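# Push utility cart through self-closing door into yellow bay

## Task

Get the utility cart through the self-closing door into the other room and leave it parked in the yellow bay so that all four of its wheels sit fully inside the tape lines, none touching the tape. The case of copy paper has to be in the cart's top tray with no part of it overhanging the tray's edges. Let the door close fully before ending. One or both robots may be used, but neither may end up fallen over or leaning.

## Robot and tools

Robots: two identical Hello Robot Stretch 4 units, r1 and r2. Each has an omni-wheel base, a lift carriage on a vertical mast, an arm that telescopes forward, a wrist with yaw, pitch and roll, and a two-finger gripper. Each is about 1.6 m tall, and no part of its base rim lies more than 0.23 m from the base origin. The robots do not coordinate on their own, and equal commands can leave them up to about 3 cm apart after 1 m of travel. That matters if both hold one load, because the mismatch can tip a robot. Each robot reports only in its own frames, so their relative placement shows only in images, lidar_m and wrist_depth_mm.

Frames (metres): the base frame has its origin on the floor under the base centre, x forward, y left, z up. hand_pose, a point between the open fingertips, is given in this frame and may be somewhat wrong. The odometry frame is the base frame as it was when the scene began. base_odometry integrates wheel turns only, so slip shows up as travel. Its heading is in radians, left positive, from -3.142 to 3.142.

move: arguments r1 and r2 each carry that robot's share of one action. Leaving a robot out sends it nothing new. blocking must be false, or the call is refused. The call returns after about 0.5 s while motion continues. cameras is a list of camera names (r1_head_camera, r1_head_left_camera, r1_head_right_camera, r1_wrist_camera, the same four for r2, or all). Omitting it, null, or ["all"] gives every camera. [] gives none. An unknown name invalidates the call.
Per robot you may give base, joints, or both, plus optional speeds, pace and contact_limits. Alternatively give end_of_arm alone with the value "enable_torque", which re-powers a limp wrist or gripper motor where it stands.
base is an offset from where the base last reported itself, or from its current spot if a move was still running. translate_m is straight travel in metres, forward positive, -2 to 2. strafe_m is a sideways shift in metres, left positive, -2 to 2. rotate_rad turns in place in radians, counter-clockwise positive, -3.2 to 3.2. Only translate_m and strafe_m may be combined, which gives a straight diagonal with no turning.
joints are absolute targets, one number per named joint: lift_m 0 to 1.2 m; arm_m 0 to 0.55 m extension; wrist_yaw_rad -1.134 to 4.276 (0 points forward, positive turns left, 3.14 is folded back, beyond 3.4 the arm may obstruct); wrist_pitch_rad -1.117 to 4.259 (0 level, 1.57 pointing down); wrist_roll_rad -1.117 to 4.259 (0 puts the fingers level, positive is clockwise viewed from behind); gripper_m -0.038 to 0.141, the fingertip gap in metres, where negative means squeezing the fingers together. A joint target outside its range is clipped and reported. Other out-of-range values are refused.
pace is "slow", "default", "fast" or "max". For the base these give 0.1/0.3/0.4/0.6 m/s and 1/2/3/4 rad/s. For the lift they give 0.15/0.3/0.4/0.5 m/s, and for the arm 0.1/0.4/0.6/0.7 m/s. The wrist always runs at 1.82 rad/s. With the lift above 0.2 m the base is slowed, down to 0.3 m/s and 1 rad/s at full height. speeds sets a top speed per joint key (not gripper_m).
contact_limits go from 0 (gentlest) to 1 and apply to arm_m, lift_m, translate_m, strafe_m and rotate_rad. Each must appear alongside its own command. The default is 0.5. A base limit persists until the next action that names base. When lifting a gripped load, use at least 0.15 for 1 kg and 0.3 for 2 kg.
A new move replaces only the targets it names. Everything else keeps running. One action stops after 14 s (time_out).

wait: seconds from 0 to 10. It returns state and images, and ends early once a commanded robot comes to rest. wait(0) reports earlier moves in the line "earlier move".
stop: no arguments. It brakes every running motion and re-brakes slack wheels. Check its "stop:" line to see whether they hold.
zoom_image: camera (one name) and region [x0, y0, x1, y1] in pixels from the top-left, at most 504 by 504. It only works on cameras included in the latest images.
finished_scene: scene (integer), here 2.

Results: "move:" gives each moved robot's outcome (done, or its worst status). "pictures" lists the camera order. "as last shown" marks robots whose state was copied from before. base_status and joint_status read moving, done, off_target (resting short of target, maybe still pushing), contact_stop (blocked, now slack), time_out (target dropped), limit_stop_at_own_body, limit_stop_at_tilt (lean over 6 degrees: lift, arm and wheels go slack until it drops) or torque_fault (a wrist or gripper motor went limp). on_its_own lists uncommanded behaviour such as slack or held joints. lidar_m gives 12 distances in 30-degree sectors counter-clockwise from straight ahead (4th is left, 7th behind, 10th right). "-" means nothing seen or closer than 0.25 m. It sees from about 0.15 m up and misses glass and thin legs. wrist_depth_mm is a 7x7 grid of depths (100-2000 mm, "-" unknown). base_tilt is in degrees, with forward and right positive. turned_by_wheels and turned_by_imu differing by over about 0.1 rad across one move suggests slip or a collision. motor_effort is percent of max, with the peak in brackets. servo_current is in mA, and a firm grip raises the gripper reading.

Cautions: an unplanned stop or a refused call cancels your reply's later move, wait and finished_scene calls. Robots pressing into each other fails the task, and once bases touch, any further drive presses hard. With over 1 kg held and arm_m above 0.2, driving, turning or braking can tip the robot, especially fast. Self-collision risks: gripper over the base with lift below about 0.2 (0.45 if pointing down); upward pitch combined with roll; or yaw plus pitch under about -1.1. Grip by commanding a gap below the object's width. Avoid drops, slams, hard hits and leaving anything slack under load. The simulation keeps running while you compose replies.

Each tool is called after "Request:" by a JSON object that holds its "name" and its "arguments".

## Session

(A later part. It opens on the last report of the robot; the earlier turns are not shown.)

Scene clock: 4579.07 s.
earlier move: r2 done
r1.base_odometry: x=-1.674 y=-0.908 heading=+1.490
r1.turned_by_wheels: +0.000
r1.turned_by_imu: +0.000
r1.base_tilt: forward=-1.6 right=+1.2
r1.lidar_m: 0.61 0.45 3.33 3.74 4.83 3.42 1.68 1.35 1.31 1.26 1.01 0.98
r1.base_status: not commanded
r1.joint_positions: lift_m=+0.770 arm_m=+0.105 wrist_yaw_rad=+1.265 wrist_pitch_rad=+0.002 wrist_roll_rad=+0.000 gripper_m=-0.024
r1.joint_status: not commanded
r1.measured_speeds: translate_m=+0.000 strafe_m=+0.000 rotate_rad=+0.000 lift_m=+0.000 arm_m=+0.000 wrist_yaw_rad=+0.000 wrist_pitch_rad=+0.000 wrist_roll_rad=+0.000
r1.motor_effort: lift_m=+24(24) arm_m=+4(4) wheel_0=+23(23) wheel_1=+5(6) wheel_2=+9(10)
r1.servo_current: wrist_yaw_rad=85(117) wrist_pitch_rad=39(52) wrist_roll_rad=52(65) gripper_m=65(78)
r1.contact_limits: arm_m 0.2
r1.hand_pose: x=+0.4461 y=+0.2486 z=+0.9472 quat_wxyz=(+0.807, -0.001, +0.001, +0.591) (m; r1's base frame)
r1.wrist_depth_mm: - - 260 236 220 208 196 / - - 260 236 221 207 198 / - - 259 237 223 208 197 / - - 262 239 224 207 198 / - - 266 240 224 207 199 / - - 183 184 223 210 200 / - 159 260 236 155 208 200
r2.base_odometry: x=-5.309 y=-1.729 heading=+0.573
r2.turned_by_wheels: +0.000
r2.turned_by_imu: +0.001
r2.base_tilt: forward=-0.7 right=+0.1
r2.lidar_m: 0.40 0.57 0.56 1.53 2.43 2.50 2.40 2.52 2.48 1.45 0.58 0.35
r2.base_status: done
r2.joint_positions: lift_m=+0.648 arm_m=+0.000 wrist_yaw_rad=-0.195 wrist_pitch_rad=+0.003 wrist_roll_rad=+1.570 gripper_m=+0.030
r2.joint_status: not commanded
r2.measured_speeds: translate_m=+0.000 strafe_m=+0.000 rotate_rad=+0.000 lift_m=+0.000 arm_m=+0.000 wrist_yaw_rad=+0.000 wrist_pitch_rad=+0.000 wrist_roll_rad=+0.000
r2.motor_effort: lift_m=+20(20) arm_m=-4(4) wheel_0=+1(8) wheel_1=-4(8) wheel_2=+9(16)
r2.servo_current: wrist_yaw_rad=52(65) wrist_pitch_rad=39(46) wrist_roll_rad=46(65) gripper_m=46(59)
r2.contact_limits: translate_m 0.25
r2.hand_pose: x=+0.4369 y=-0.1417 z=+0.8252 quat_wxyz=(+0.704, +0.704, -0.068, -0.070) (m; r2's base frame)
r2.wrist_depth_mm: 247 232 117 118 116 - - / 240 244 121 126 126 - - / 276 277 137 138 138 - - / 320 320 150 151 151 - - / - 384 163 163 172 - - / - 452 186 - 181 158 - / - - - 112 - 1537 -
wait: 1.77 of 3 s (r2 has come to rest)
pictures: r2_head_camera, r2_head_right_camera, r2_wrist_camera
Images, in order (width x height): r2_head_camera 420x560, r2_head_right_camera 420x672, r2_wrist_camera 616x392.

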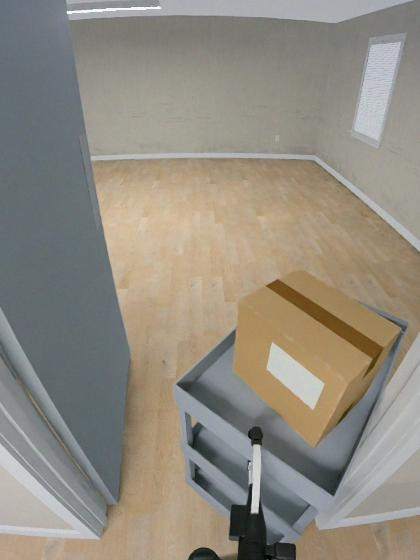

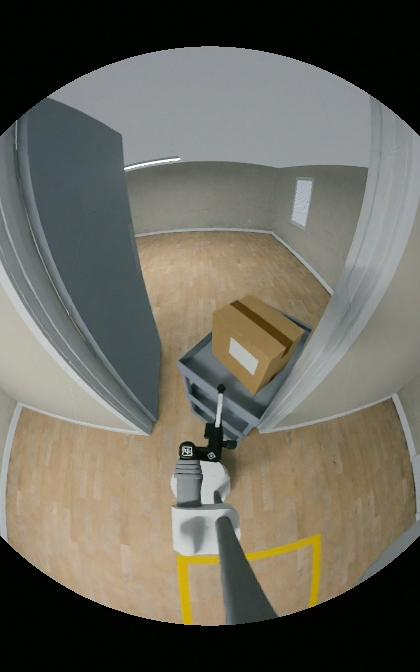

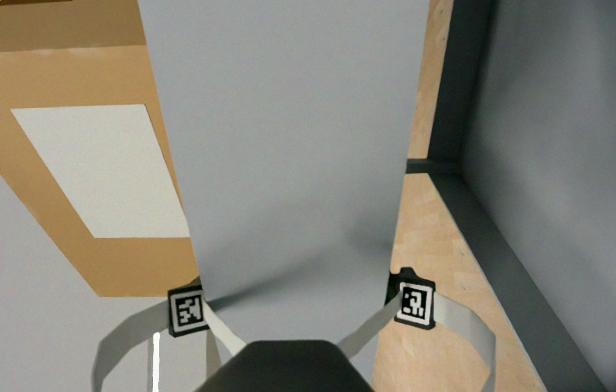

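Request:
{"name": "move", "arguments": {"blocking": false, "r2": {"base": {"translate_m": -0.07}, "pace": "slow", "contact_limits": {"translate_m": 0.25}}, "cameras": []}}

Request:
{"name": "wait", "arguments": {"seconds": 3, "cameras": ["r2_head_camera", "r2_wrist_camera", "r2_head_right_camera"]}}

Scene clock: 4585.13 s.
move: r2 moving
r1.base_odometry: x=-1.674 y=-0.908 heading=+1.490
r1.turned_by_wheels: +0.000
r1.turned_by_imu: +0.000
r1.base_tilt: forward=-1.6 right=+1.2
r1.lidar_m: 0.62 0.41 3.36 3.72 4.82 3.40 1.68 1.37 1.33 1.25 1.00 0.99
r1.base_status: not commanded
r1.joint_positions: lift_m=+0.770 arm_m=+0.105 wrist_yaw_rad=+1.265 wrist_pitch_rad=+0.002 wrist_roll_rad=+0.000 gripper_m=-0.024
r1.joint_status: not commanded
r1.measured_speeds: translate_m=+0.000 strafe_m=+0.000 rotate_rad=+0.000 lift_m=+0.000 arm_m=+0.000 wrist_yaw_rad=+0.000 wrist_pitch_rad=+0.000 wrist_roll_rad=+0.000
r1.motor_effort: lift_m=+24(24) arm_m=+4(4) wheel_0=+23(23) wheel_1=+5(6) wheel_2=+9(10)
r1.servo_current: wrist_yaw_rad=78(91) wrist_pitch_rad=39(46) wrist_roll_rad=52(59) gripper_m=72(72)
r1.contact_limits: arm_m 0.2
r1.hand_pose: x=+0.4461 y=+0.2486 z=+0.9472 quat_wxyz=(+0.807, -0.001, +0.001, +0.591) (m; r1's base frame)
r1.wrist_depth_mm: - - 260 235 220 208 196 / - - 262 236 222 207 197 / - - 259 237 223 208 198 / - - 262 238 223 207 198 / - - 265 240 224 208 199 / - - 183 184 223 210 200 / - 159 260 236 155 209 200
r2.base_odometry: x=-5.320 y=-1.736 heading=+0.573
r2.turned_by_wheels: +0.000
r2.turned_by_imu: +0.001
r2.base_tilt: forward=-0.6 right=+0.1
r2.lidar_m: 0.41 0.57 0.56 1.61 2.43 2.47 2.39 2.51 2.45 1.50 0.40 0.34
r2.base_status: translate_m moving
r2.joint_positions: lift_m=+0.648 arm_m=+0.000 wrist_yaw_rad=-0.195 wrist_pitch_rad=+0.003 wrist_roll_rad=+1.570 gripper_m=+0.030
r2.joint_status: not commanded
r2.measured_speeds: translate_m=-0.049 strafe_m=+0.000 rotate_rad=+0.000 lift_m=+0.000 arm_m=+0.000 wrist_yaw_rad=+0.000 wrist_pitch_rad=+0.000 wrist_roll_rad=+0.000
r2.motor_effort: lift_m=+20(20) arm_m=-3(4) wheel_0=-6(7) wheel_1=-6(7) wheel_2=+17(17)
r2.servo_current: wrist_yaw_rad=46(59) wrist_pitch_rad=39(46) wrist_roll_rad=52(59) gripper_m=52(52)
r2.contact_limits: translate_m 0.25
r2.hand_pose: x=+0.4369 y=-0.1416 z=+0.8252 quat_wxyz=(+0.704, +0.704, -0.068, -0.070) (m; r2's base frame)
r2.wrist_depth_mm: 245 239 118 119 119 - - / 244 244 126 129 129 - - / 273 279 142 142 140 - - / 320 320 153 154 153 - - / - 377 355 - 174 - - / - 439 186 - 182 158 - / - - - 112 - 1708 -
pictures: none
No camera images: "cameras" was empty.

Scene clock: 4586.60 s.
earlier move: r2 done
r1.base_odometry: x=-1.674 y=-0.908 heading=+1.490
r1.turned_by_wheels: +0.000
r1.turned_by_imu: +0.000
r1.base_tilt: forward=-1.6 right=+1.2
r1.lidar_m: 0.62 0.43 3.36 3.69 4.82 3.39 1.70 1.38 1.35 1.22 0.99 0.96
r1.base_status: not commanded
r1.joint_positions: lift_m=+0.770 arm_m=+0.105 wrist_yaw_rad=+1.265 wrist_pitch_rad=+0.002 wrist_roll_rad=+0.000 gripper_m=-0.024
r1.joint_status: not commanded
r1.measured_speeds: translate_m=+0.000 strafe_m=+0.000 rotate_rad=+0.000 lift_m=+0.000 arm_m=+0.000 wrist_yaw_rad=+0.000 wrist_pitch_rad=+0.000 wrist_roll_rad=+0.000
r1.motor_effort: lift_m=+24(24) arm_m=+4(4) wheel_0=+23(23) wheel_1=+5(6) wheel_2=+9(10)
r1.servo_current: wrist_yaw_rad=91(104) wrist_pitch_rad=39(46) wrist_roll_rad=33(65) gripper_m=72(72)
r1.contact_limits: arm_m 0.2
r1.hand_pose: x=+0.4461 y=+0.2486 z=+0.9472 quat_wxyz=(+0.807, -0.001, +0.001, +0.591) (m; r1's base frame)
r1.wrist_depth_mm: - - 260 235 222 208 196 / - - 262 236 222 206 198 / - - 259 236 223 208 198 / - - 262 238 225 207 198 / - - 265 239 224 207 199 / - - 183 184 222 211 200 / - 159 262 236 155 208 200
r2.base_odometry: x=-5.368 y=-1.767 heading=+0.572
r2.turned_by_wheels: -0.001
r2.turned_by_imu: +0.000
r2.base_tilt: forward=-0.7 right=+0.1
r2.lidar_m: 0.41 0.59 0.65 1.85 2.42 2.42 2.32 2.43 2.47 1.72 0.63 0.37
r2.base_status: done
r2.joint_positions: lift_m=+0.648 arm_m=+0.000 wrist_yaw_rad=-0.195 wrist_pitch_rad=+0.003 wrist_roll_rad=+1.570 gripper_m=+0.030
r2.joint_status: not commanded
r2.measured_speeds: translate_m=+0.000 strafe_m=+0.000 rotate_rad=+0.000 lift_m=+0.000 arm_m=+0.000 wrist_yaw_rad=+0.000 wrist_pitch_rad=+0.000 wrist_roll_rad=+0.000
r2.motor_effort: lift_m=+20(20) arm_m=-3(4) wheel_0=-4(9) wheel_1=-6(9) wheel_2=+7(17)
r2.servo_current: wrist_yaw_rad=52(59) wrist_pitch_rad=39(52) wrist_roll_rad=46(65) gripper_m=46(59)
r2.contact_limits: translate_m 0.25
r2.hand_pose: x=+0.4369 y=-0.1416 z=+0.8252 quat_wxyz=(+0.704, +0.704, -0.068, -0.070) (m; r2's base frame)
r2.wrist_depth_mm: 320 307 135 137 136 691 - / 260 257 144 145 145 732 - / 281 282 153 154 154 741 - / 314 315 162 163 168 - - / 379 357 359 - 181 - - / - 392 183 - 182 158 - / - - - 112 - 1863 -
wait: 1.47 of 3 s (r2 has come to rest)
pictures: r2_head_camera, r2_head_right_camera, r2_wrist_camera
Images, in order (width x height): r2_head_camera 420x560, r2_head_right_camera 420x672, r2_wrist_camera 616x392.

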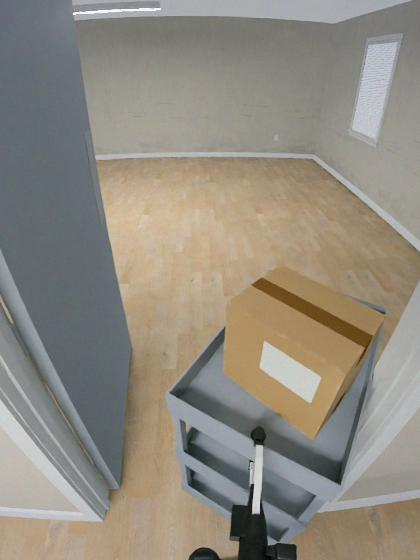

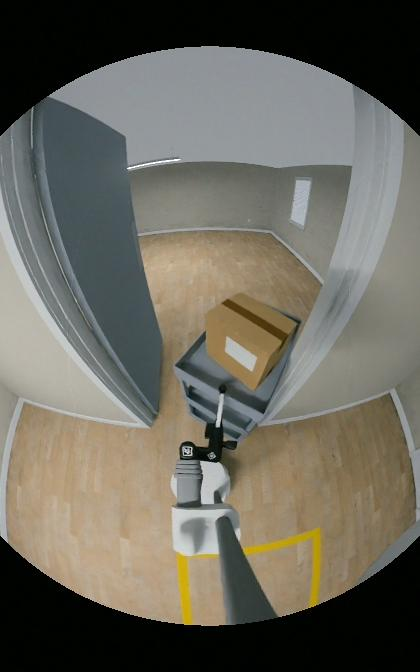

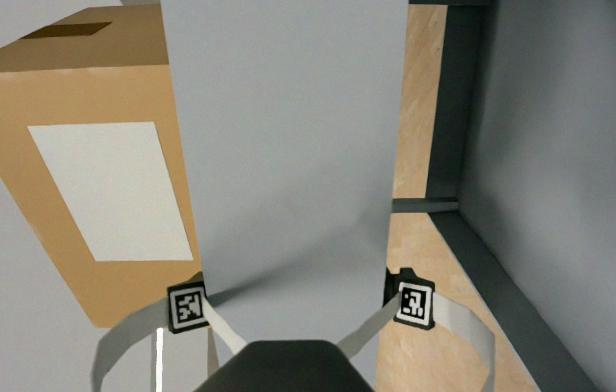

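Request:
{"name": "move", "arguments": {"blocking": false, "r2": {"base": {"translate_m": -0.08}, "pace": "slow", "contact_limits": {"translate_m": 0.25}}, "cameras": []}}

Request:
{"name": "wait", "arguments": {"seconds": 3, "cameras": ["r2_head_camera", "r2_wrist_camera", "r2_head_right_camera"]}}

Scene clock: 4592.63 s.
move: r2 moving
r1.base_odometry: x=-1.674 y=-0.908 heading=+1.490
r1.turned_by_wheels: +0.000
r1.turned_by_imu: +0.000
r1.base_tilt: forward=-1.6 right=+1.2
r1.lidar_m: 0.63 0.45 3.37 3.69 4.81 3.44 1.71 1.33 1.34 1.27 1.00 1.00
r1.base_status: not commanded
r1.joint_positions: lift_m=+0.770 arm_m=+0.105 wrist_yaw_rad=+1.265 wrist_pitch_rad=+0.002 wrist_roll_rad=+0.000 gripper_m=-0.024
r1.joint_status: not commanded
r1.measured_speeds: translate_m=+0.000 strafe_m=+0.000 rotate_rad=+0.000 lift_m=+0.000 arm_m=+0.000 wrist_yaw_rad=+0.000 wrist_pitch_rad=+0.000 wrist_roll_rad=+0.000
r1.motor_effort: lift_m=+24(24) arm_m=+3(4) wheel_0=+23(23) wheel_1=+5(6) wheel_2=+9(9)
r1.servo_current: wrist_yaw_rad=91(91) wrist_pitch_rad=46(46) wrist_roll_rad=52(52) gripper_m=72(72)
r1.contact_limits: arm_m 0.2
r1.hand_pose: x=+0.4461 y=+0.2486 z=+0.9472 quat_wxyz=(+0.807, -0.001, +0.001, +0.591) (m; r1's base frame)
r1.wrist_depth_mm: - - 259 236 220 208 196 / - - 262 236 222 207 197 / - - 260 237 223 208 198 / - - 262 238 224 206 199 / - - 265 239 224 208 200 / - - 182 184 223 211 200 / - 159 260 236 155 208 200
r2.base_odometry: x=-5.379 y=-1.774 heading=+0.572
r2.turned_by_wheels: +0.000
r2.turned_by_imu: +0.000
r2.base_tilt: forward=-0.6 right=+0.1
r2.lidar_m: 0.40 0.57 0.66 1.87 2.43 2.40 2.29 2.41 2.46 1.75 0.65 0.37
r2.base_status: translate_m moving
r2.joint_positions: lift_m=+0.648 arm_m=+0.000 wrist_yaw_rad=-0.195 wrist_pitch_rad=+0.003 wrist_roll_rad=+1.570 gripper_m=+0.030
r2.joint_status: not commanded
r2.measured_speeds: translate_m=-0.049 strafe_m=-0.001 rotate_rad=+0.000 lift_m=+0.000 arm_m=+0.000 wrist_yaw_rad=+0.000 wrist_pitch_rad=+0.000 wrist_roll_rad=+0.000
r2.motor_effort: lift_m=+20(20) arm_m=-4(4) wheel_0=-8(9) wheel_1=-8(9) wheel_2=+13(14)
r2.servo_current: wrist_yaw_rad=52(65) wrist_pitch_rad=39(46) wrist_roll_rad=39(52) gripper_m=52(59)
r2.contact_limits: translate_m 0.25
r2.hand_pose: x=+0.4369 y=-0.1416 z=+0.8252 quat_wxyz=(+0.704, +0.704, -0.068, -0.070) (m; r2's base frame)
r2.wrist_depth_mm: 364 322 138 139 138 683 - / 260 262 146 148 147 741 - / 283 285 158 156 156 759 - / 317 317 164 164 169 - - / 375 355 353 - 181 - - / - 387 184 - 181 158 - / - - - 112 - 1863 -
pictures: none
No camera images: "cameras" was empty.

Scene clock: 4594.20 s.
earlier move: r2 done
r1.base_odometry: x=-1.674 y=-0.908 heading=+1.490
r1.turned_by_wheels: +0.000
r1.turned_by_imu: +0.000
r1.base_tilt: forward=-1.6 right=+1.2
r1.lidar_m: 0.62 0.44 3.37 3.67 4.81 3.43 1.67 1.35 1.33 1.24 0.99 0.99
r1.base_status: not commanded
r1.joint_positions: lift_m=+0.770 arm_m=+0.105 wrist_yaw_rad=+1.265 wrist_pitch_rad=+0.002 wrist_roll_rad=+0.000 gripper_m=-0.024
r1.joint_status: not commanded
r1.measured_speeds: translate_m=+0.000 strafe_m=+0.000 rotate_rad=+0.000 lift_m=+0.000 arm_m=+0.000 wrist_yaw_rad=+0.000 wrist_pitch_rad=+0.000 wrist_roll_rad=+0.000
r1.motor_effort: lift_m=+24(24) arm_m=+4(4) wheel_0=+23(23) wheel_1=+5(6) wheel_2=+9(10)
r1.servo_current: wrist_yaw_rad=104(104) wrist_pitch_rad=39(52) wrist_roll_rad=52(65) gripper_m=65(72)
r1.contact_limits: arm_m 0.2
r1.hand_pose: x=+0.4461 y=+0.2486 z=+0.9472 quat_wxyz=(+0.807, -0.001, +0.001, +0.591) (m; r1's base frame)
r1.wrist_depth_mm: - - 260 236 220 207 196 / - - 262 236 222 207 197 / - - 259 237 223 208 198 / - - 262 237 224 207 198 / - - 265 239 224 207 199 / - - 182 184 223 210 199 / - 159 262 236 155 208 200
r2.base_odometry: x=-5.435 y=-1.810 heading=+0.572
r2.turned_by_wheels: +0.000
r2.turned_by_imu: +0.000
r2.base_tilt: forward=-0.7 right=+0.0
r2.lidar_m: 0.41 0.67 0.75 2.14 2.42 2.33 2.25 2.33 2.44 2.04 0.71 0.39
r2.base_status: done
r2.joint_positions: lift_m=+0.648 arm_m=+0.000 wrist_yaw_rad=-0.197 wrist_pitch_rad=+0.003 wrist_roll_rad=+1.570 gripper_m=+0.030
r2.joint_status: not commanded
r2.measured_speeds: translate_m=+0.000 strafe_m=+0.000 rotate_rad=+0.000 lift_m=+0.000 arm_m=+0.000 wrist_yaw_rad=+0.000 wrist_pitch_rad=+0.000 wrist_roll_rad=+0.000
r2.motor_effort: lift_m=+20(20) arm_m=-4(4) wheel_0=-5(12) wheel_1=-6(9) wheel_2=+6(14)
r2.servo_current: wrist_yaw_rad=52(65) wrist_pitch_rad=46(52) wrist_roll_rad=46(52) gripper_m=52(59)
r2.contact_limits: translate_m 0.25
r2.hand_pose: x=+0.4366 y=-0.1422 z=+0.8252 quat_wxyz=(+0.704, +0.704, -0.069, -0.071) (m; r2's base frame)
r2.wrist_depth_mm: - - 152 152 152 683 - / 283 274 158 159 160 741 - / 287 290 164 163 788 768 - / 314 317 317 - 177 - - / 351 347 343 - 186 - - / - 375 184 - 182 157 - / - - - 112 - 1808 -
wait: 1.57 of 3 s (r2 has come to rest)
pictures: r2_head_camera, r2_head_right_camera, r2_wrist_camera
Images, in order (width x height): r2_head_camera 420x560, r2_head_right_camera 420x672, r2_wrist_camera 616x392.

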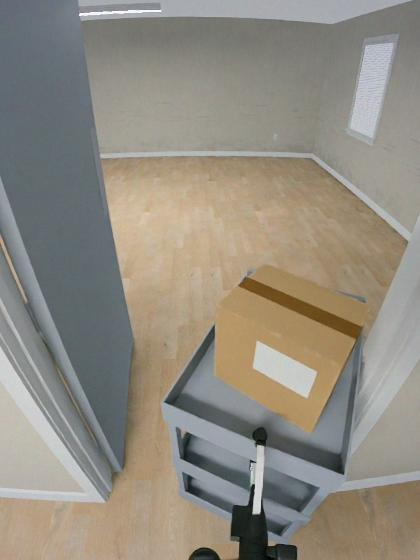

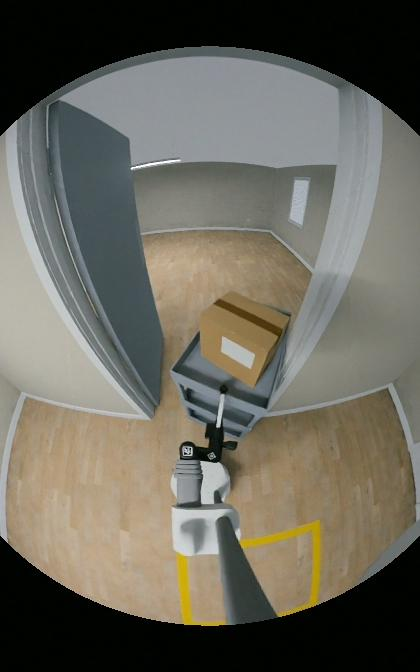

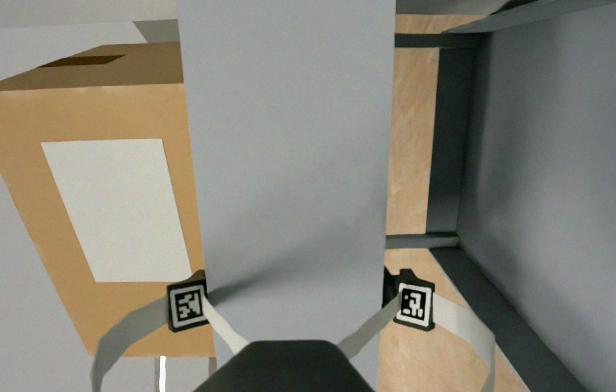

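Request:
{"name": "move", "arguments": {"blocking": false, "r2": {"base": {"translate_m": -0.1}, "pace": "slow", "contact_limits": {"translate_m": 0.25}}, "cameras": []}}

Request:
{"name": "wait", "arguments": {"seconds": 3, "cameras": ["r2_head_camera", "r2_wrist_camera", "r2_head_right_camera"]}}

Scene clock: 4598.30 s.
move: r2 moving
r1.base_odometry: x=-1.674 y=-0.908 heading=+1.490
r1.turned_by_wheels: +0.000
r1.turned_by_imu: +0.000
r1.base_tilt: forward=-1.6 right=+1.2
r1.lidar_m: 0.62 0.44 3.38 3.67 4.83 3.44 1.66 1.36 1.34 1.25 0.99 0.96
r1.base_status: not commanded
r1.joint_positions: lift_m=+0.770 arm_m=+0.105 wrist_yaw_rad=+1.265 wrist_pitch_rad=+0.002 wrist_roll_rad=+0.000 gripper_m=-0.024
r1.joint_status: not commanded
r1.measured_speeds: translate_m=+0.000 strafe_m=+0.000 rotate_rad=+0.000 lift_m=+0.000 arm_m=+0.000 wrist_yaw_rad=+0.000 wrist_pitch_rad=+0.000 wrist_roll_rad=+0.000
r1.motor_effort: lift_m=+24(24) arm_m=+4(4) wheel_0=+23(24) wheel_1=+5(5) wheel_2=+9(9)
r1.servo_current: wrist_yaw_rad=72(104) wrist_pitch_rad=46(46) wrist_roll_rad=46(65) gripper_m=72(72)
r1.contact_limits: arm_m 0.2
r1.hand_pose: x=+0.4461 y=+0.2486 z=+0.9472 quat_wxyz=(+0.807, -0.001, +0.001, +0.591) (m; r1's base frame)
r1.wrist_depth_mm: - - 260 235 221 208 196 / - - 262 236 222 207 196 / - - 259 237 222 208 198 / - - 260 237 224 206 199 / - - 265 240 224 207 200 / - - 183 184 223 210 200 / - 159 262 236 155 208 200
r2.base_odometry: x=-5.446 y=-1.817 heading=+0.572
r2.turned_by_wheels: +0.000
r2.turned_by_imu: +0.000
r2.base_tilt: forward=-0.7 right=+0.1
r2.lidar_m: 0.39 0.66 0.77 2.16 2.42 2.33 2.23 2.33 2.47 2.03 0.75 0.38
r2.base_status: translate_m moving
r2.joint_positions: lift_m=+0.648 arm_m=+0.000 wrist_yaw_rad=-0.197 wrist_pitch_rad=+0.003 wrist_roll_rad=+1.570 gripper_m=+0.030
r2.joint_status: not commanded
r2.measured_speeds: translate_m=-0.048 strafe_m=-0.001 rotate_rad=+0.001 lift_m=+0.000 arm_m=+0.000 wrist_yaw_rad=+0.000 wrist_pitch_rad=+0.000 wrist_roll_rad=+0.000
r2.motor_effort: lift_m=+20(20) arm_m=-3(3) wheel_0=-6(11) wheel_1=-7(8) wheel_2=+11(11)
r2.servo_current: wrist_yaw_rad=52(52) wrist_pitch_rad=39(46) wrist_roll_rad=39(59) gripper_m=46(52)
r2.contact_limits: translate_m 0.25
r2.hand_pose: x=+0.4366 y=-0.1422 z=+0.8252 quat_wxyz=(+0.704, +0.704, -0.069, -0.071) (m; r2's base frame)
r2.wrist_depth_mm: - - 153 154 155 683 - / 290 278 162 161 163 750 - / 290 290 282 - 788 768 - / 314 314 317 - 178 - - / 353 349 345 - 186 - - / - 375 183 - 182 158 - / - - - 112 - 1921 -
pictures: none
No camera images: "cameras" was empty.

Scene clock: 4600.07 s.
earlier move: r2 done
r1.base_odometry: x=-1.674 y=-0.908 heading=+1.490
r1.turned_by_wheels: +0.000
r1.turned_by_imu: +0.000
r1.base_tilt: forward=-1.6 right=+1.2
r1.lidar_m: 0.60 0.41 3.34 3.72 4.83 3.42 1.67 1.35 1.33 1.24 0.99 0.98
r1.base_status: not commanded
r1.joint_positions: lift_m=+0.770 arm_m=+0.105 wrist_yaw_rad=+1.265 wrist_pitch_rad=+0.002 wrist_roll_rad=+0.000 gripper_m=-0.024
r1.joint_status: not commanded
r1.measured_speeds: translate_m=+0.000 strafe_m=+0.000 rotate_rad=+0.000 lift_m=+0.000 arm_m=+0.000 wrist_yaw_rad=+0.000 wrist_pitch_rad=+0.000 wrist_roll_rad=+0.000
r1.motor_effort: lift_m=+24(24) arm_m=+3(4) wheel_0=+23(24) wheel_1=+5(6) wheel_2=+9(9)
r1.servo_current: wrist_yaw_rad=78(111) wrist_pitch_rad=46(46) wrist_roll_rad=46(65) gripper_m=65(78)
r1.contact_limits: arm_m 0.2
r1.hand_pose: x=+0.4461 y=+0.2486 z=+0.9472 quat_wxyz=(+0.807, -0.001, +0.001, +0.591) (m; r1's base frame)
r1.wrist_depth_mm: - - 262 236 221 208 196 / - - 262 236 222 207 197 / - - 259 237 223 208 197 / - - 260 237 224 206 199 / - - 265 239 224 207 199 / - - 183 184 223 211 200 / - 159 262 236 155 208 200
r2.base_odometry: x=-5.519 y=-1.864 heading=+0.572
r2.turned_by_wheels: +0.000
r2.turned_by_imu: +0.000
r2.base_tilt: forward=-0.6 right=+0.1
r2.lidar_m: 0.38 0.74 0.90 2.30 2.42 2.23 2.13 2.25 2.46 2.35 0.89 0.41
r2.base_status: done
r2.joint_positions: lift_m=+0.648 arm_m=+0.000 wrist_yaw_rad=-0.199 wrist_pitch_rad=+0.003 wrist_roll_rad=+1.571 gripper_m=+0.030
r2.joint_status: not commanded
r2.measured_speeds: translate_m=+0.000 strafe_m=+0.000 rotate_rad=+0.000 lift_m=+0.000 arm_m=+0.000 wrist_yaw_rad=+0.000 wrist_pitch_rad=+0.000 wrist_roll_rad=+0.000
r2.motor_effort: lift_m=+20(20) arm_m=-3(4) wheel_0=-6(13) wheel_1=-4(8) wheel_2=+5(13)
r2.servo_current: wrist_yaw_rad=39(52) wrist_pitch_rad=39(52) wrist_roll_rad=52(59) gripper_m=52(52)
r2.contact_limits: translate_m 0.25
r2.hand_pose: x=+0.4364 y=-0.1426 z=+0.8252 quat_wxyz=(+0.704, +0.704, -0.069, -0.071) (m; r2's base frame)
r2.wrist_depth_mm: 508 517 - - 173 508 459 / - 621 492 - 178 741 - / 298 298 300 - 778 788 - / 314 317 319 - 788 - - / 338 336 - - 191 - - / 364 355 188 - 182 158 - / - 389 389 112 - 1983 -
wait: 1.77 of 3 s (r2 has come to rest)
pictures: r2_head_camera, r2_head_right_camera, r2_wrist_camera
Images, in order (width x height): r2_head_camera 420x560, r2_head_right_camera 420x672, r2_wrist_camera 616x392.

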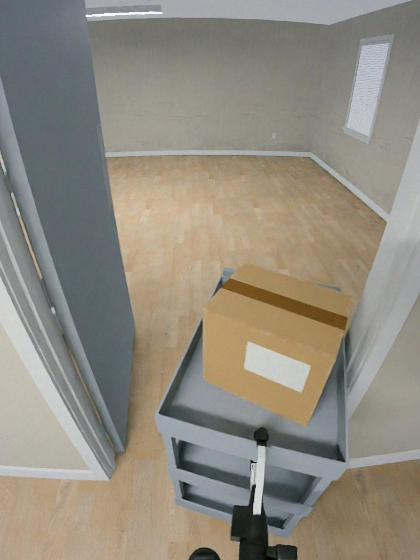

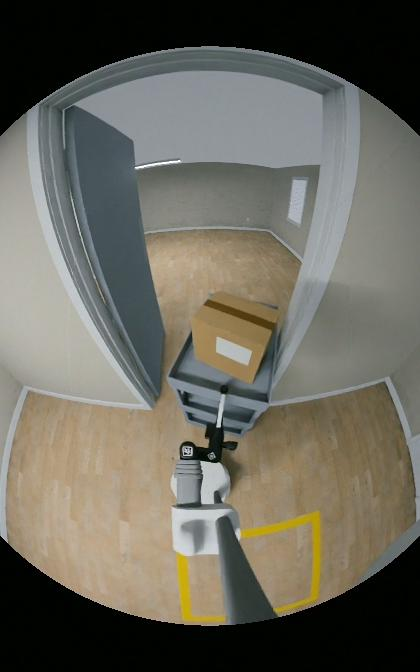

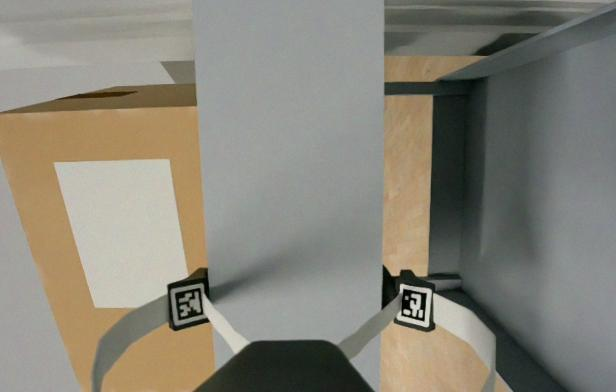

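Request:
{"name": "move", "arguments": {"blocking": false, "r2": {"base": {"translate_m": -0.15}, "pace": "slow", "contact_limits": {"translate_m": 0.25}}, "cameras": []}}

Request:
{"name": "wait", "arguments": {"seconds": 4, "cameras": ["r2_head_camera", "r2_wrist_camera", "r2_head_right_camera"]}}

Scene clock: 4609.07 s.
move: r2 moving
r1.base_odometry: x=-1.674 y=-0.908 heading=+1.490
r1.turned_by_wheels: +0.000
r1.turned_by_imu: +0.000
r1.base_tilt: forward=-1.6 right=+1.2
r1.lidar_m: 0.60 0.44 3.35 3.70 4.82 3.38 1.69 1.37 1.34 1.21 0.98 0.98
r1.base_status: not commanded
r1.joint_positions: lift_m=+0.770 arm_m=+0.105 wrist_yaw_rad=+1.265 wrist_pitch_rad=+0.002 wrist_roll_rad=+0.000 gripper_m=-0.024
r1.joint_status: not commanded
r1.measured_speeds: translate_m=+0.000 strafe_m=+0.000 rotate_rad=+0.000 lift_m=+0.000 arm_m=+0.000 wrist_yaw_rad=+0.000 wrist_pitch_rad=+0.000 wrist_roll_rad=+0.000
r1.motor_effort: lift_m=+24(24) arm_m=+3(4) wheel_0=+23(23) wheel_1=+5(5) wheel_2=+9(9)
r1.servo_current: wrist_yaw_rad=72(98) wrist_pitch_rad=39(46) wrist_roll_rad=46(59) gripper_m=65(72)
r1.contact_limits: arm_m 0.2
r1.hand_pose: x=+0.4461 y=+0.2486 z=+0.9472 quat_wxyz=(+0.807, -0.001, +0.001, +0.591) (m; r1's base frame)
r1.wrist_depth_mm: - - 260 236 221 208 196 / - - 263 236 223 207 198 / - - 260 237 223 208 198 / - - 262 237 224 207 198 / - - 265 239 224 207 199 / - - 182 184 223 211 200 / - 159 262 236 155 208 200
r2.base_odometry: x=-5.529 y=-1.871 heading=+0.571
r2.turned_by_wheels: +0.000
r2.turned_by_imu: +0.000
r2.base_tilt: forward=-0.6 right=+0.1
r2.lidar_m: 0.40 0.73 0.89 2.30 2.42 2.24 2.13 2.23 2.47 2.35 0.90 0.40
r2.base_status: translate_m moving
r2.joint_positions: lift_m=+0.648 arm_m=+0.000 wrist_yaw_rad=-0.199 wrist_pitch_rad=+0.003 wrist_roll_rad=+1.571 gripper_m=+0.030
r2.joint_status: not commanded
r2.measured_speeds: translate_m=-0.049 strafe_m=+0.000 rotate_rad=-0.001 lift_m=+0.000 arm_m=+0.000 wrist_yaw_rad=+0.000 wrist_pitch_rad=+0.000 wrist_roll_rad=+0.000
r2.motor_effort: lift_m=+20(20) arm_m=-4(4) wheel_0=-6(11) wheel_1=-6(8) wheel_2=+10(12)
r2.servo_current: wrist_yaw_rad=52(52) wrist_pitch_rad=33(46) wrist_roll_rad=59(59) gripper_m=46(59)
r2.contact_limits: translate_m 0.25
r2.hand_pose: x=+0.4364 y=-0.1426 z=+0.8252 quat_wxyz=(+0.704, +0.704, -0.069, -0.071) (m; r2's base frame)
r2.wrist_depth_mm: - 521 - - 175 517 455 / - 634 379 - 180 741 - / 298 300 300 - 778 - - / 319 317 317 - 809 - - / 342 336 - - 193 - - / 366 355 187 - 184 157 - / - 387 387 112 - 1983 -
pictures: none
No camera images: "cameras" was empty.

Scene clock: 4611.33 s.
earlier move: r2 done
r1.base_odometry: x=-1.674 y=-0.908 heading=+1.490
r1.turned_by_wheels: +0.000
r1.turned_by_imu: +0.000
r1.base_tilt: forward=-1.6 right=+1.2
r1.lidar_m: 0.62 0.46 3.36 3.70 4.82 3.41 1.70 1.35 1.32 1.28 1.00 0.96
r1.base_status: not commanded
r1.joint_positions: lift_m=+0.770 arm_m=+0.105 wrist_yaw_rad=+1.265 wrist_pitch_rad=+0.002 wrist_roll_rad=+0.000 gripper_m=-0.024
r1.joint_status: not commanded
r1.measured_speeds: translate_m=+0.000 strafe_m=+0.000 rotate_rad=+0.000 lift_m=+0.000 arm_m=+0.000 wrist_yaw_rad=+0.000 wrist_pitch_rad=+0.000 wrist_roll_rad=+0.000
r1.motor_effort: lift_m=+24(24) arm_m=+3(4) wheel_0=+22(23) wheel_1=+5(6) wheel_2=+9(10)
r1.servo_current: wrist_yaw_rad=98(104) wrist_pitch_rad=33(52) wrist_roll_rad=52(72) gripper_m=72(78)
r1.contact_limits: arm_m 0.2
r1.hand_pose: x=+0.4461 y=+0.2486 z=+0.9472 quat_wxyz=(+0.807, -0.001, +0.001, +0.591) (m; r1's base frame)
r1.wrist_depth_mm: - - 260 235 220 208 196 / - - 262 236 222 207 198 / - - 259 237 223 208 198 / - - 262 238 224 207 198 / - - 265 240 224 208 200 / - - 183 184 223 211 200 / - 159 262 236 155 208 200
r2.base_odometry: x=-5.645 y=-1.945 heading=+0.571
r2.turned_by_wheels: +0.000
r2.turned_by_imu: +0.000
r2.base_tilt: forward=-0.7 right=+0.1
r2.lidar_m: 0.39 0.83 1.08 2.31 2.41 2.06 2.01 2.08 2.46 2.34 1.07 0.40
r2.base_status: done
r2.joint_positions: lift_m=+0.648 arm_m=+0.000 wrist_yaw_rad=-0.199 wrist_pitch_rad=+0.003 wrist_roll_rad=+1.571 gripper_m=+0.030
r2.joint_status: not commanded
r2.measured_speeds: translate_m=+0.000 strafe_m=+0.000 rotate_rad=+0.000 lift_m=+0.000 arm_m=+0.000 wrist_yaw_rad=+0.000 wrist_pitch_rad=+0.000 wrist_roll_rad=+0.000
r2.motor_effort: lift_m=+20(20) arm_m=-3(4) wheel_0=-5(11) wheel_1=-4(9) wheel_2=+7(12)
r2.servo_current: wrist_yaw_rad=46(59) wrist_pitch_rad=39(46) wrist_roll_rad=65(65) gripper_m=46(59)
r2.contact_limits: translate_m 0.25
r2.hand_pose: x=+0.4364 y=-0.1426 z=+0.8252 quat_wxyz=(+0.704, +0.704, -0.069, -0.071) (m; r2's base frame)
r2.wrist_depth_mm: - - - - - - - / - - - - 204 1537 430 / - 324 322 - - 750 - / 324 327 325 - 820 - - / 336 334 332 - 207 - - / 345 340 187 - 182 157 - / 357 355 353 112 - - -
wait: 2.27 of 4 s (r2 has come to rest)
pictures: r2_head_camera, r2_head_right_camera, r2_wrist_camera
Images, in order (width x height): r2_head_camera 420x560, r2_head_right_camera 420x672, r2_wrist_camera 616x392.

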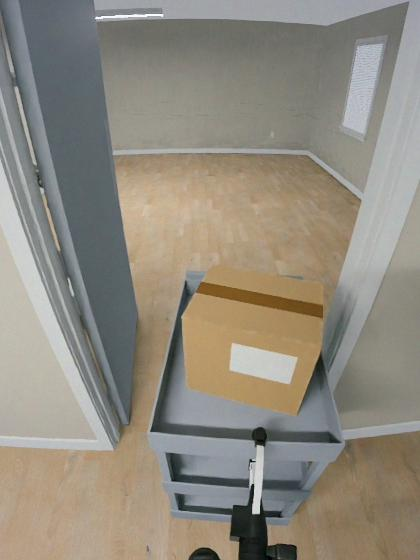

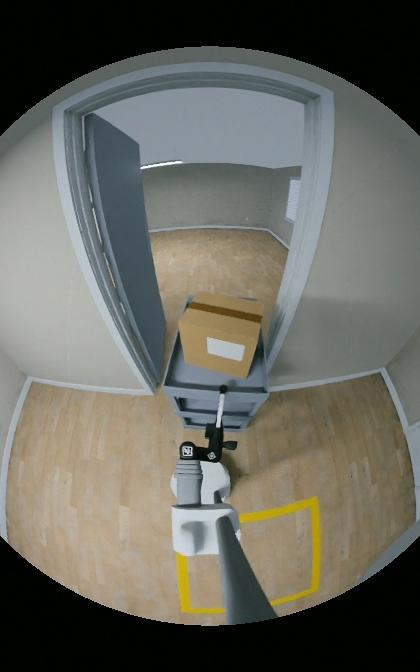

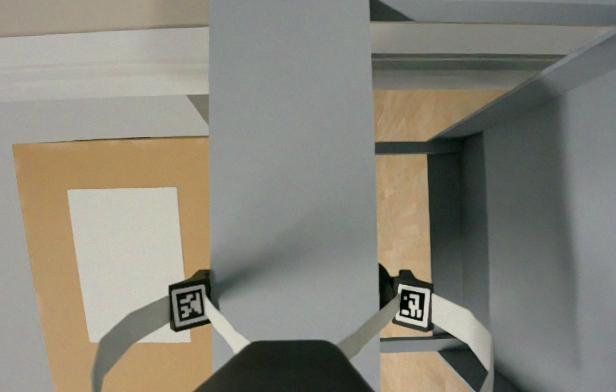

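Request:
{"name": "move", "arguments": {"blocking": false, "r2": {"base": {"translate_m": -0.2}, "pace": "slow", "contact_limits": {"translate_m": 0.25}}, "cameras": []}}

Request:
{"name": "wait", "arguments": {"seconds": 4, "cameras": ["r2_head_camera", "r2_wrist_camera", "r2_head_right_camera"]}}

Scene clock: 4628.20 s.
move: r2 moving
r1.base_odometry: x=-1.674 y=-0.908 heading=+1.490
r1.turned_by_wheels: +0.000
r1.turned_by_imu: +0.000
r1.base_tilt: forward=-1.6 right=+1.3
r1.lidar_m: 0.59 0.42 3.37 3.68 4.83 3.39 1.69 1.37 1.35 1.25 1.01 0.97
r1.base_status: not commanded
r1.joint_positions: lift_m=+0.770 arm_m=+0.105 wrist_yaw_rad=+1.265 wrist_pitch_rad=+0.002 wrist_roll_rad=+0.000 gripper_m=-0.024
r1.joint_status: not commanded
r1.measured_speeds: translate_m=+0.000 strafe_m=+0.000 rotate_rad=+0.000 lift_m=+0.000 arm_m=+0.000 wrist_yaw_rad=+0.000 wrist_pitch_rad=+0.000 wrist_roll_rad=+0.000
r1.motor_effort: lift_m=+24(24) arm_m=+4(4) wheel_0=+22(23) wheel_1=+5(5) wheel_2=+9(9)
r1.servo_current: wrist_yaw_rad=85(104) wrist_pitch_rad=46(46) wrist_roll_rad=52(65) gripper_m=65(72)
r1.contact_limits: arm_m 0.2
r1.hand_pose: x=+0.4461 y=+0.2486 z=+0.9472 quat_wxyz=(+0.807, -0.001, +0.001, +0.591) (m; r1's base frame)
r1.wrist_depth_mm: - - 260 235 220 207 196 / - - 262 236 222 207 197 / - - 259 236 223 208 198 / - - 262 237 224 206 198 / - - 265 240 224 207 199 / - - 183 183 223 211 199 / - 159 262 236 155 208 200
r2.base_odometry: x=-5.655 y=-1.952 heading=+0.571
r2.turned_by_wheels: +0.000
r2.turned_by_imu: +0.000
r2.base_tilt: forward=-0.7 right=+0.1
r2.lidar_m: 0.39 0.48 1.10 2.32 2.42 2.06 1.98 2.07 2.44 2.31 1.09 0.39
r2.base_status: translate_m moving
r2.joint_positions: lift_m=+0.648 arm_m=+0.000 wrist_yaw_rad=-0.199 wrist_pitch_rad=+0.003 wrist_roll_rad=+1.571 gripper_m=+0.030
r2.joint_status: not commanded
r2.measured_speeds: translate_m=-0.048 strafe_m=+0.001 rotate_rad=+0.001 lift_m=+0.000 arm_m=+0.000 wrist_yaw_rad=+0.000 wrist_pitch_rad=+0.000 wrist_roll_rad=+0.000
r2.motor_effort: lift_m=+20(20) arm_m=-3(4) wheel_0=-9(9) wheel_1=-6(7) wheel_2=+11(14)
r2.servo_current: wrist_yaw_rad=46(65) wrist_pitch_rad=39(46) wrist_roll_rad=39(52) gripper_m=52(59)
r2.contact_limits: translate_m 0.25
r2.hand_pose: x=+0.4364 y=-0.1426 z=+0.8252 quat_wxyz=(+0.704, +0.704, -0.069, -0.071) (m; r2's base frame)
r2.wrist_depth_mm: - - - - - - - / - - 768 - 206 1661 424 / - - 324 - - 759 - / 325 325 327 - 809 - - / 336 336 334 - 206 - - / 345 342 187 - 182 157 - / 353 351 351 112 - - -
pictures: none
No camera images: "cameras" was empty.

Scene clock: 4630.97 s.
earlier move: r2 done
r1.base_odometry: x=-1.674 y=-0.908 heading=+1.490
r1.turned_by_wheels: +0.000
r1.turned_by_imu: +0.000
r1.base_tilt: forward=-1.6 right=+1.2
r1.lidar_m: 0.61 0.45 3.36 3.71 4.82 3.41 1.71 1.37 1.34 1.25 0.99 0.94
r1.base_status: not commanded
r1.joint_positions: lift_m=+0.770 arm_m=+0.105 wrist_yaw_rad=+1.265 wrist_pitch_rad=+0.002 wrist_roll_rad=+0.000 gripper_m=-0.024
r1.joint_status: not commanded
r1.measured_speeds: translate_m=+0.000 strafe_m=+0.000 rotate_rad=+0.000 lift_m=+0.000 arm_m=+0.000 wrist_yaw_rad=+0.000 wrist_pitch_rad=+0.000 wrist_roll_rad=+0.000
r1.motor_effort: lift_m=+24(24) arm_m=+4(4) wheel_0=+23(23) wheel_1=+5(6) wheel_2=+9(10)
r1.servo_current: wrist_yaw_rad=85(111) wrist_pitch_rad=52(52) wrist_roll_rad=46(65) gripper_m=65(72)
r1.contact_limits: arm_m 0.2
r1.hand_pose: x=+0.4461 y=+0.2486 z=+0.9472 quat_wxyz=(+0.807, -0.001, +0.001, +0.591) (m; r1's base frame)
r1.wrist_depth_mm: - - 260 235 222 208 196 / - - 262 236 222 207 197 / - - 259 237 223 208 198 / - - 262 238 224 207 199 / - - 265 239 224 208 199 / - - 183 184 223 210 200 / - 159 262 236 155 208 200
r2.base_odometry: x=-5.813 y=-2.053 heading=+0.572
r2.turned_by_wheels: +0.000
r2.turned_by_imu: +0.001
r2.base_tilt: forward=-0.7 right=+0.1
r2.lidar_m: 0.32 0.38 1.39 2.32 2.42 1.90 1.79 1.90 2.45 2.34 1.38 0.39
r2.base_status: done
r2.joint_positions: lift_m=+0.648 arm_m=+0.000 wrist_yaw_rad=-0.196 wrist_pitch_rad=+0.003 wrist_roll_rad=+1.571 gripper_m=+0.030
r2.joint_status: not commanded
r2.measured_speeds: translate_m=+0.000 strafe_m=+0.000 rotate_rad=+0.000 lift_m=+0.000 arm_m=+0.000 wrist_yaw_rad=+0.000 wrist_pitch_rad=+0.000 wrist_roll_rad=+0.000
r2.motor_effort: lift_m=+20(20) arm_m=-3(4) wheel_0=-2(10) wheel_1=-5(8) wheel_2=+10(14)
r2.servo_current: wrist_yaw_rad=46(65) wrist_pitch_rad=39(46) wrist_roll_rad=52(59) gripper_m=46(59)
r2.contact_limits: translate_m 0.25
r2.hand_pose: x=+0.4367 y=-0.1420 z=+0.8252 quat_wxyz=(+0.703, +0.704, -0.068, -0.070) (m; r2's base frame)
r2.wrist_depth_mm: - - - - - - - / - - - 248 - - - / - - - - - 1661 449 / - 345 345 - - 707 - / 340 340 340 - 212 - - / 334 334 187 - 186 158 - / 325 329 327 112 - 732 -
wait: 2.77 of 4 s (r2 has come to rest)
pictures: r2_head_camera, r2_head_right_camera, r2_wrist_camera
Images, in order (width x height): r2_head_camera 420x560, r2_head_right_camera 420x672, r2_wrist_camera 616x392.

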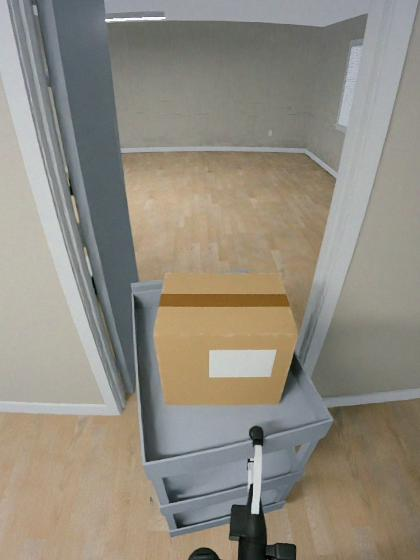

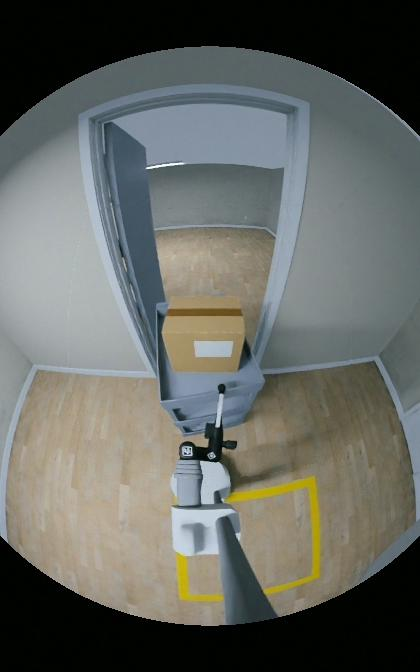

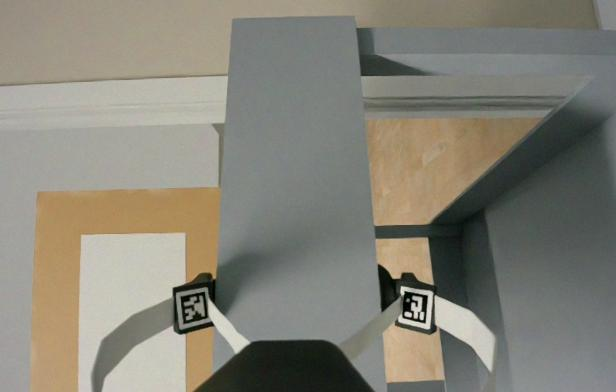

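Request:
{"name": "move", "arguments": {"blocking": false, "r2": {"base": {"translate_m": -0.2, "strafe_m": -0.04}, "pace": "slow", "contact_limits": {"translate_m": 0.25}}, "cameras": []}}

Request:
{"name": "wait", "arguments": {"seconds": 4, "cameras": ["r2_head_camera", "r2_wrist_camera", "r2_head_right_camera"]}}

Scene clock: 4650.13 s.
move: r2 moving
r1.base_odometry: x=-1.674 y=-0.908 heading=+1.490
r1.turned_by_wheels: +0.000
r1.turned_by_imu: +0.000
r1.base_tilt: forward=-1.6 right=+1.2
r1.lidar_m: 0.62 0.44 3.36 3.69 4.79 3.38 1.69 1.35 1.32 1.25 1.00 0.98
r1.base_status: not commanded
r1.joint_positions: lift_m=+0.770 arm_m=+0.105 wrist_yaw_rad=+1.265 wrist_pitch_rad=+0.002 wrist_roll_rad=+0.000 gripper_m=-0.024
r1.joint_status: not commanded
r1.measured_speeds: translate_m=+0.000 strafe_m=+0.000 rotate_rad=+0.000 lift_m=+0.000 arm_m=+0.000 wrist_yaw_rad=+0.000 wrist_pitch_rad=+0.000 wrist_roll_rad=+0.000
r1.motor_effort: lift_m=+24(24) arm_m=+4(4) wheel_0=+23(23) wheel_1=+6(6) wheel_2=+9(9)
r1.servo_current: wrist_yaw_rad=72(91) wrist_pitch_rad=39(52) wrist_roll_rad=46(72) gripper_m=72(72)
r1.contact_limits: arm_m 0.2
r1.hand_pose: x=+0.4461 y=+0.2486 z=+0.9472 quat_wxyz=(+0.807, -0.001, +0.001, +0.591) (m; r1's base frame)
r1.wrist_depth_mm: - - 260 235 221 208 196 / - - 262 236 222 207 197 / - - 260 237 223 208 198 / - - 262 238 224 206 198 / - - 265 239 224 207 199 / - - 183 184 223 211 200 / - 159 262 236 155 208 200
r2.base_odometry: x=-5.822 y=-2.062 heading=+0.572
r2.turned_by_wheels: +0.001
r2.turned_by_imu: +0.001
r2.base_tilt: forward=-0.6 right=+0.1
r2.lidar_m: 0.35 0.35 1.39 2.32 2.43 1.86 1.78 1.88 2.45 2.33 1.41 0.40
r2.base_status: translate_m moving; strafe_m moving
r2.joint_positions: lift_m=+0.648 arm_m=+0.000 wrist_yaw_rad=-0.193 wrist_pitch_rad=+0.003 wrist_roll_rad=+1.571 gripper_m=+0.030
r2.joint_status: not commanded
r2.measured_speeds: translate_m=-0.048 strafe_m=-0.009 rotate_rad=+0.001 lift_m=+0.000 arm_m=+0.000 wrist_yaw_rad=+0.009 wrist_pitch_rad=+0.000 wrist_roll_rad=+0.000
r2.motor_effort: lift_m=+20(20) arm_m=-4(4) wheel_0=+0(7) wheel_1=-6(9) wheel_2=+15(17)
r2.servo_current: wrist_yaw_rad=39(59) wrist_pitch_rad=39(46) wrist_roll_rad=52(52) gripper_m=52(52)
r2.contact_limits: translate_m 0.25
r2.hand_pose: x=+0.4371 y=-0.1412 z=+0.8252 quat_wxyz=(+0.704, +0.704, -0.067, -0.069) (m; r2's base frame)
r2.wrist_depth_mm: - - - - - - - / - - - 246 - - - / - - - - - 1708 455 / - 345 345 - - 715 - / 340 340 340 - 211 - - / 332 332 187 - 186 159 - / 329 330 329 112 - 741 -
pictures: none
No camera images: "cameras" was empty.

Scene clock: 4652.93 s.
earlier move: r2 done
r1.base_odometry: x=-1.674 y=-0.908 heading=+1.490
r1.turned_by_wheels: +0.000
r1.turned_by_imu: +0.000
r1.base_tilt: forward=-1.6 right=+1.2
r1.lidar_m: 0.60 0.43 3.36 3.69 4.82 3.39 1.64 1.37 1.36 1.21 0.98 0.99
r1.base_status: not commanded
r1.joint_positions: lift_m=+0.770 arm_m=+0.105 wrist_yaw_rad=+1.265 wrist_pitch_rad=+0.002 wrist_roll_rad=+0.000 gripper_m=-0.024
r1.joint_status: not commanded
r1.measured_speeds: translate_m=+0.000 strafe_m=+0.000 rotate_rad=+0.000 lift_m=+0.000 arm_m=+0.000 wrist_yaw_rad=+0.000 wrist_pitch_rad=+0.000 wrist_roll_rad=+0.000
r1.motor_effort: lift_m=+24(24) arm_m=+4(4) wheel_0=+23(23) wheel_1=+5(6) wheel_2=+9(10)
r1.servo_current: wrist_yaw_rad=91(104) wrist_pitch_rad=39(52) wrist_roll_rad=52(72) gripper_m=72(78)
r1.contact_limits: arm_m 0.2
r1.hand_pose: x=+0.4461 y=+0.2486 z=+0.9472 quat_wxyz=(+0.807, -0.001, +0.001, +0.591) (m; r1's base frame)
r1.wrist_depth_mm: - - 260 235 220 208 196 / - - 262 236 222 206 197 / - - 259 237 224 208 198 / - - 262 238 224 206 198 / - - 265 240 224 207 199 / - - 183 183 223 211 200 / - 159 260 236 155 208 200
r2.base_odometry: x=-5.959 y=-2.195 heading=+0.573
r2.turned_by_wheels: +0.001
r2.turned_by_imu: +0.003
r2.base_tilt: forward=-0.7 right=+0.1
r2.lidar_m: 0.29 0.31 1.70 2.36 2.28 1.67 1.59 1.68 2.32 2.31 1.64 0.41
r2.base_status: done
r2.joint_positions: lift_m=+0.648 arm_m=+0.000 wrist_yaw_rad=-0.186 wrist_pitch_rad=+0.003 wrist_roll_rad=+1.572 gripper_m=+0.030
r2.joint_status: not commanded
r2.measured_speeds: translate_m=+0.000 strafe_m=+0.000 rotate_rad=+0.000 lift_m=+0.000 arm_m=+0.000 wrist_yaw_rad=+0.000 wrist_pitch_rad=+0.000 wrist_roll_rad=+0.000
r2.motor_effort: lift_m=+20(20) arm_m=-4(4) wheel_0=+4(8) wheel_1=-2(9) wheel_2=+12(18)
r2.servo_current: wrist_yaw_rad=78(98) wrist_pitch_rad=46(46) wrist_roll_rad=39(59) gripper_m=52(59)
r2.contact_limits: translate_m 0.25
r2.hand_pose: x=+0.4381 y=-0.1393 z=+0.8252 quat_wxyz=(+0.704, +0.704, -0.065, -0.067) (m; r2's base frame)
r2.wrist_depth_mm: - - - - - - - / - - - - - - - / - - - 266 - 1756 413 / - - - - - 1708 452 / 355 351 351 - - 707 - / 332 334 192 - 185 159 - / 320 315 315 112 - 732 -
wait: 2.80 of 4 s (r2 has come to rest)
pictures: r2_head_camera, r2_head_right_camera, r2_wrist_camera
Images, in order (width x height): r2_head_camera 420x560, r2_head_right_camera 420x672, r2_wrist_camera 616x392.

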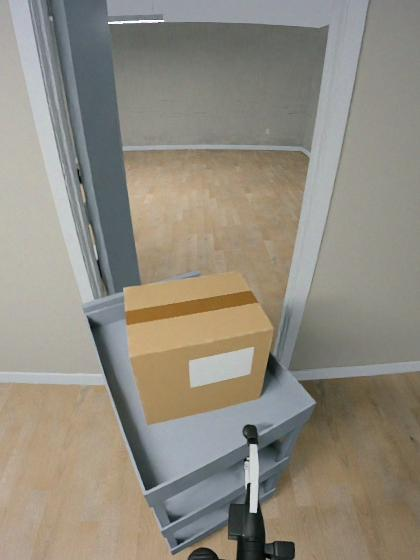

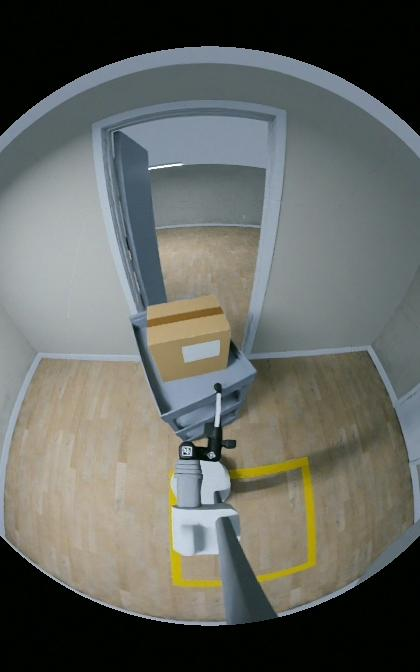

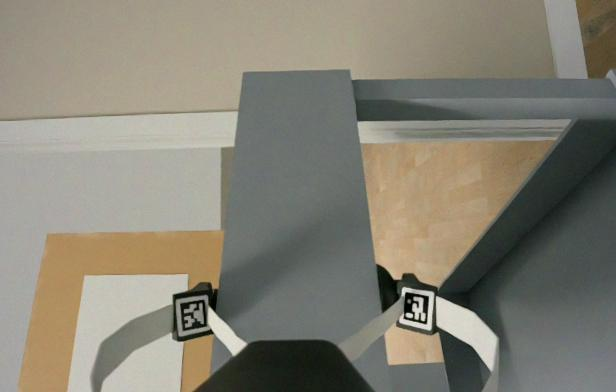

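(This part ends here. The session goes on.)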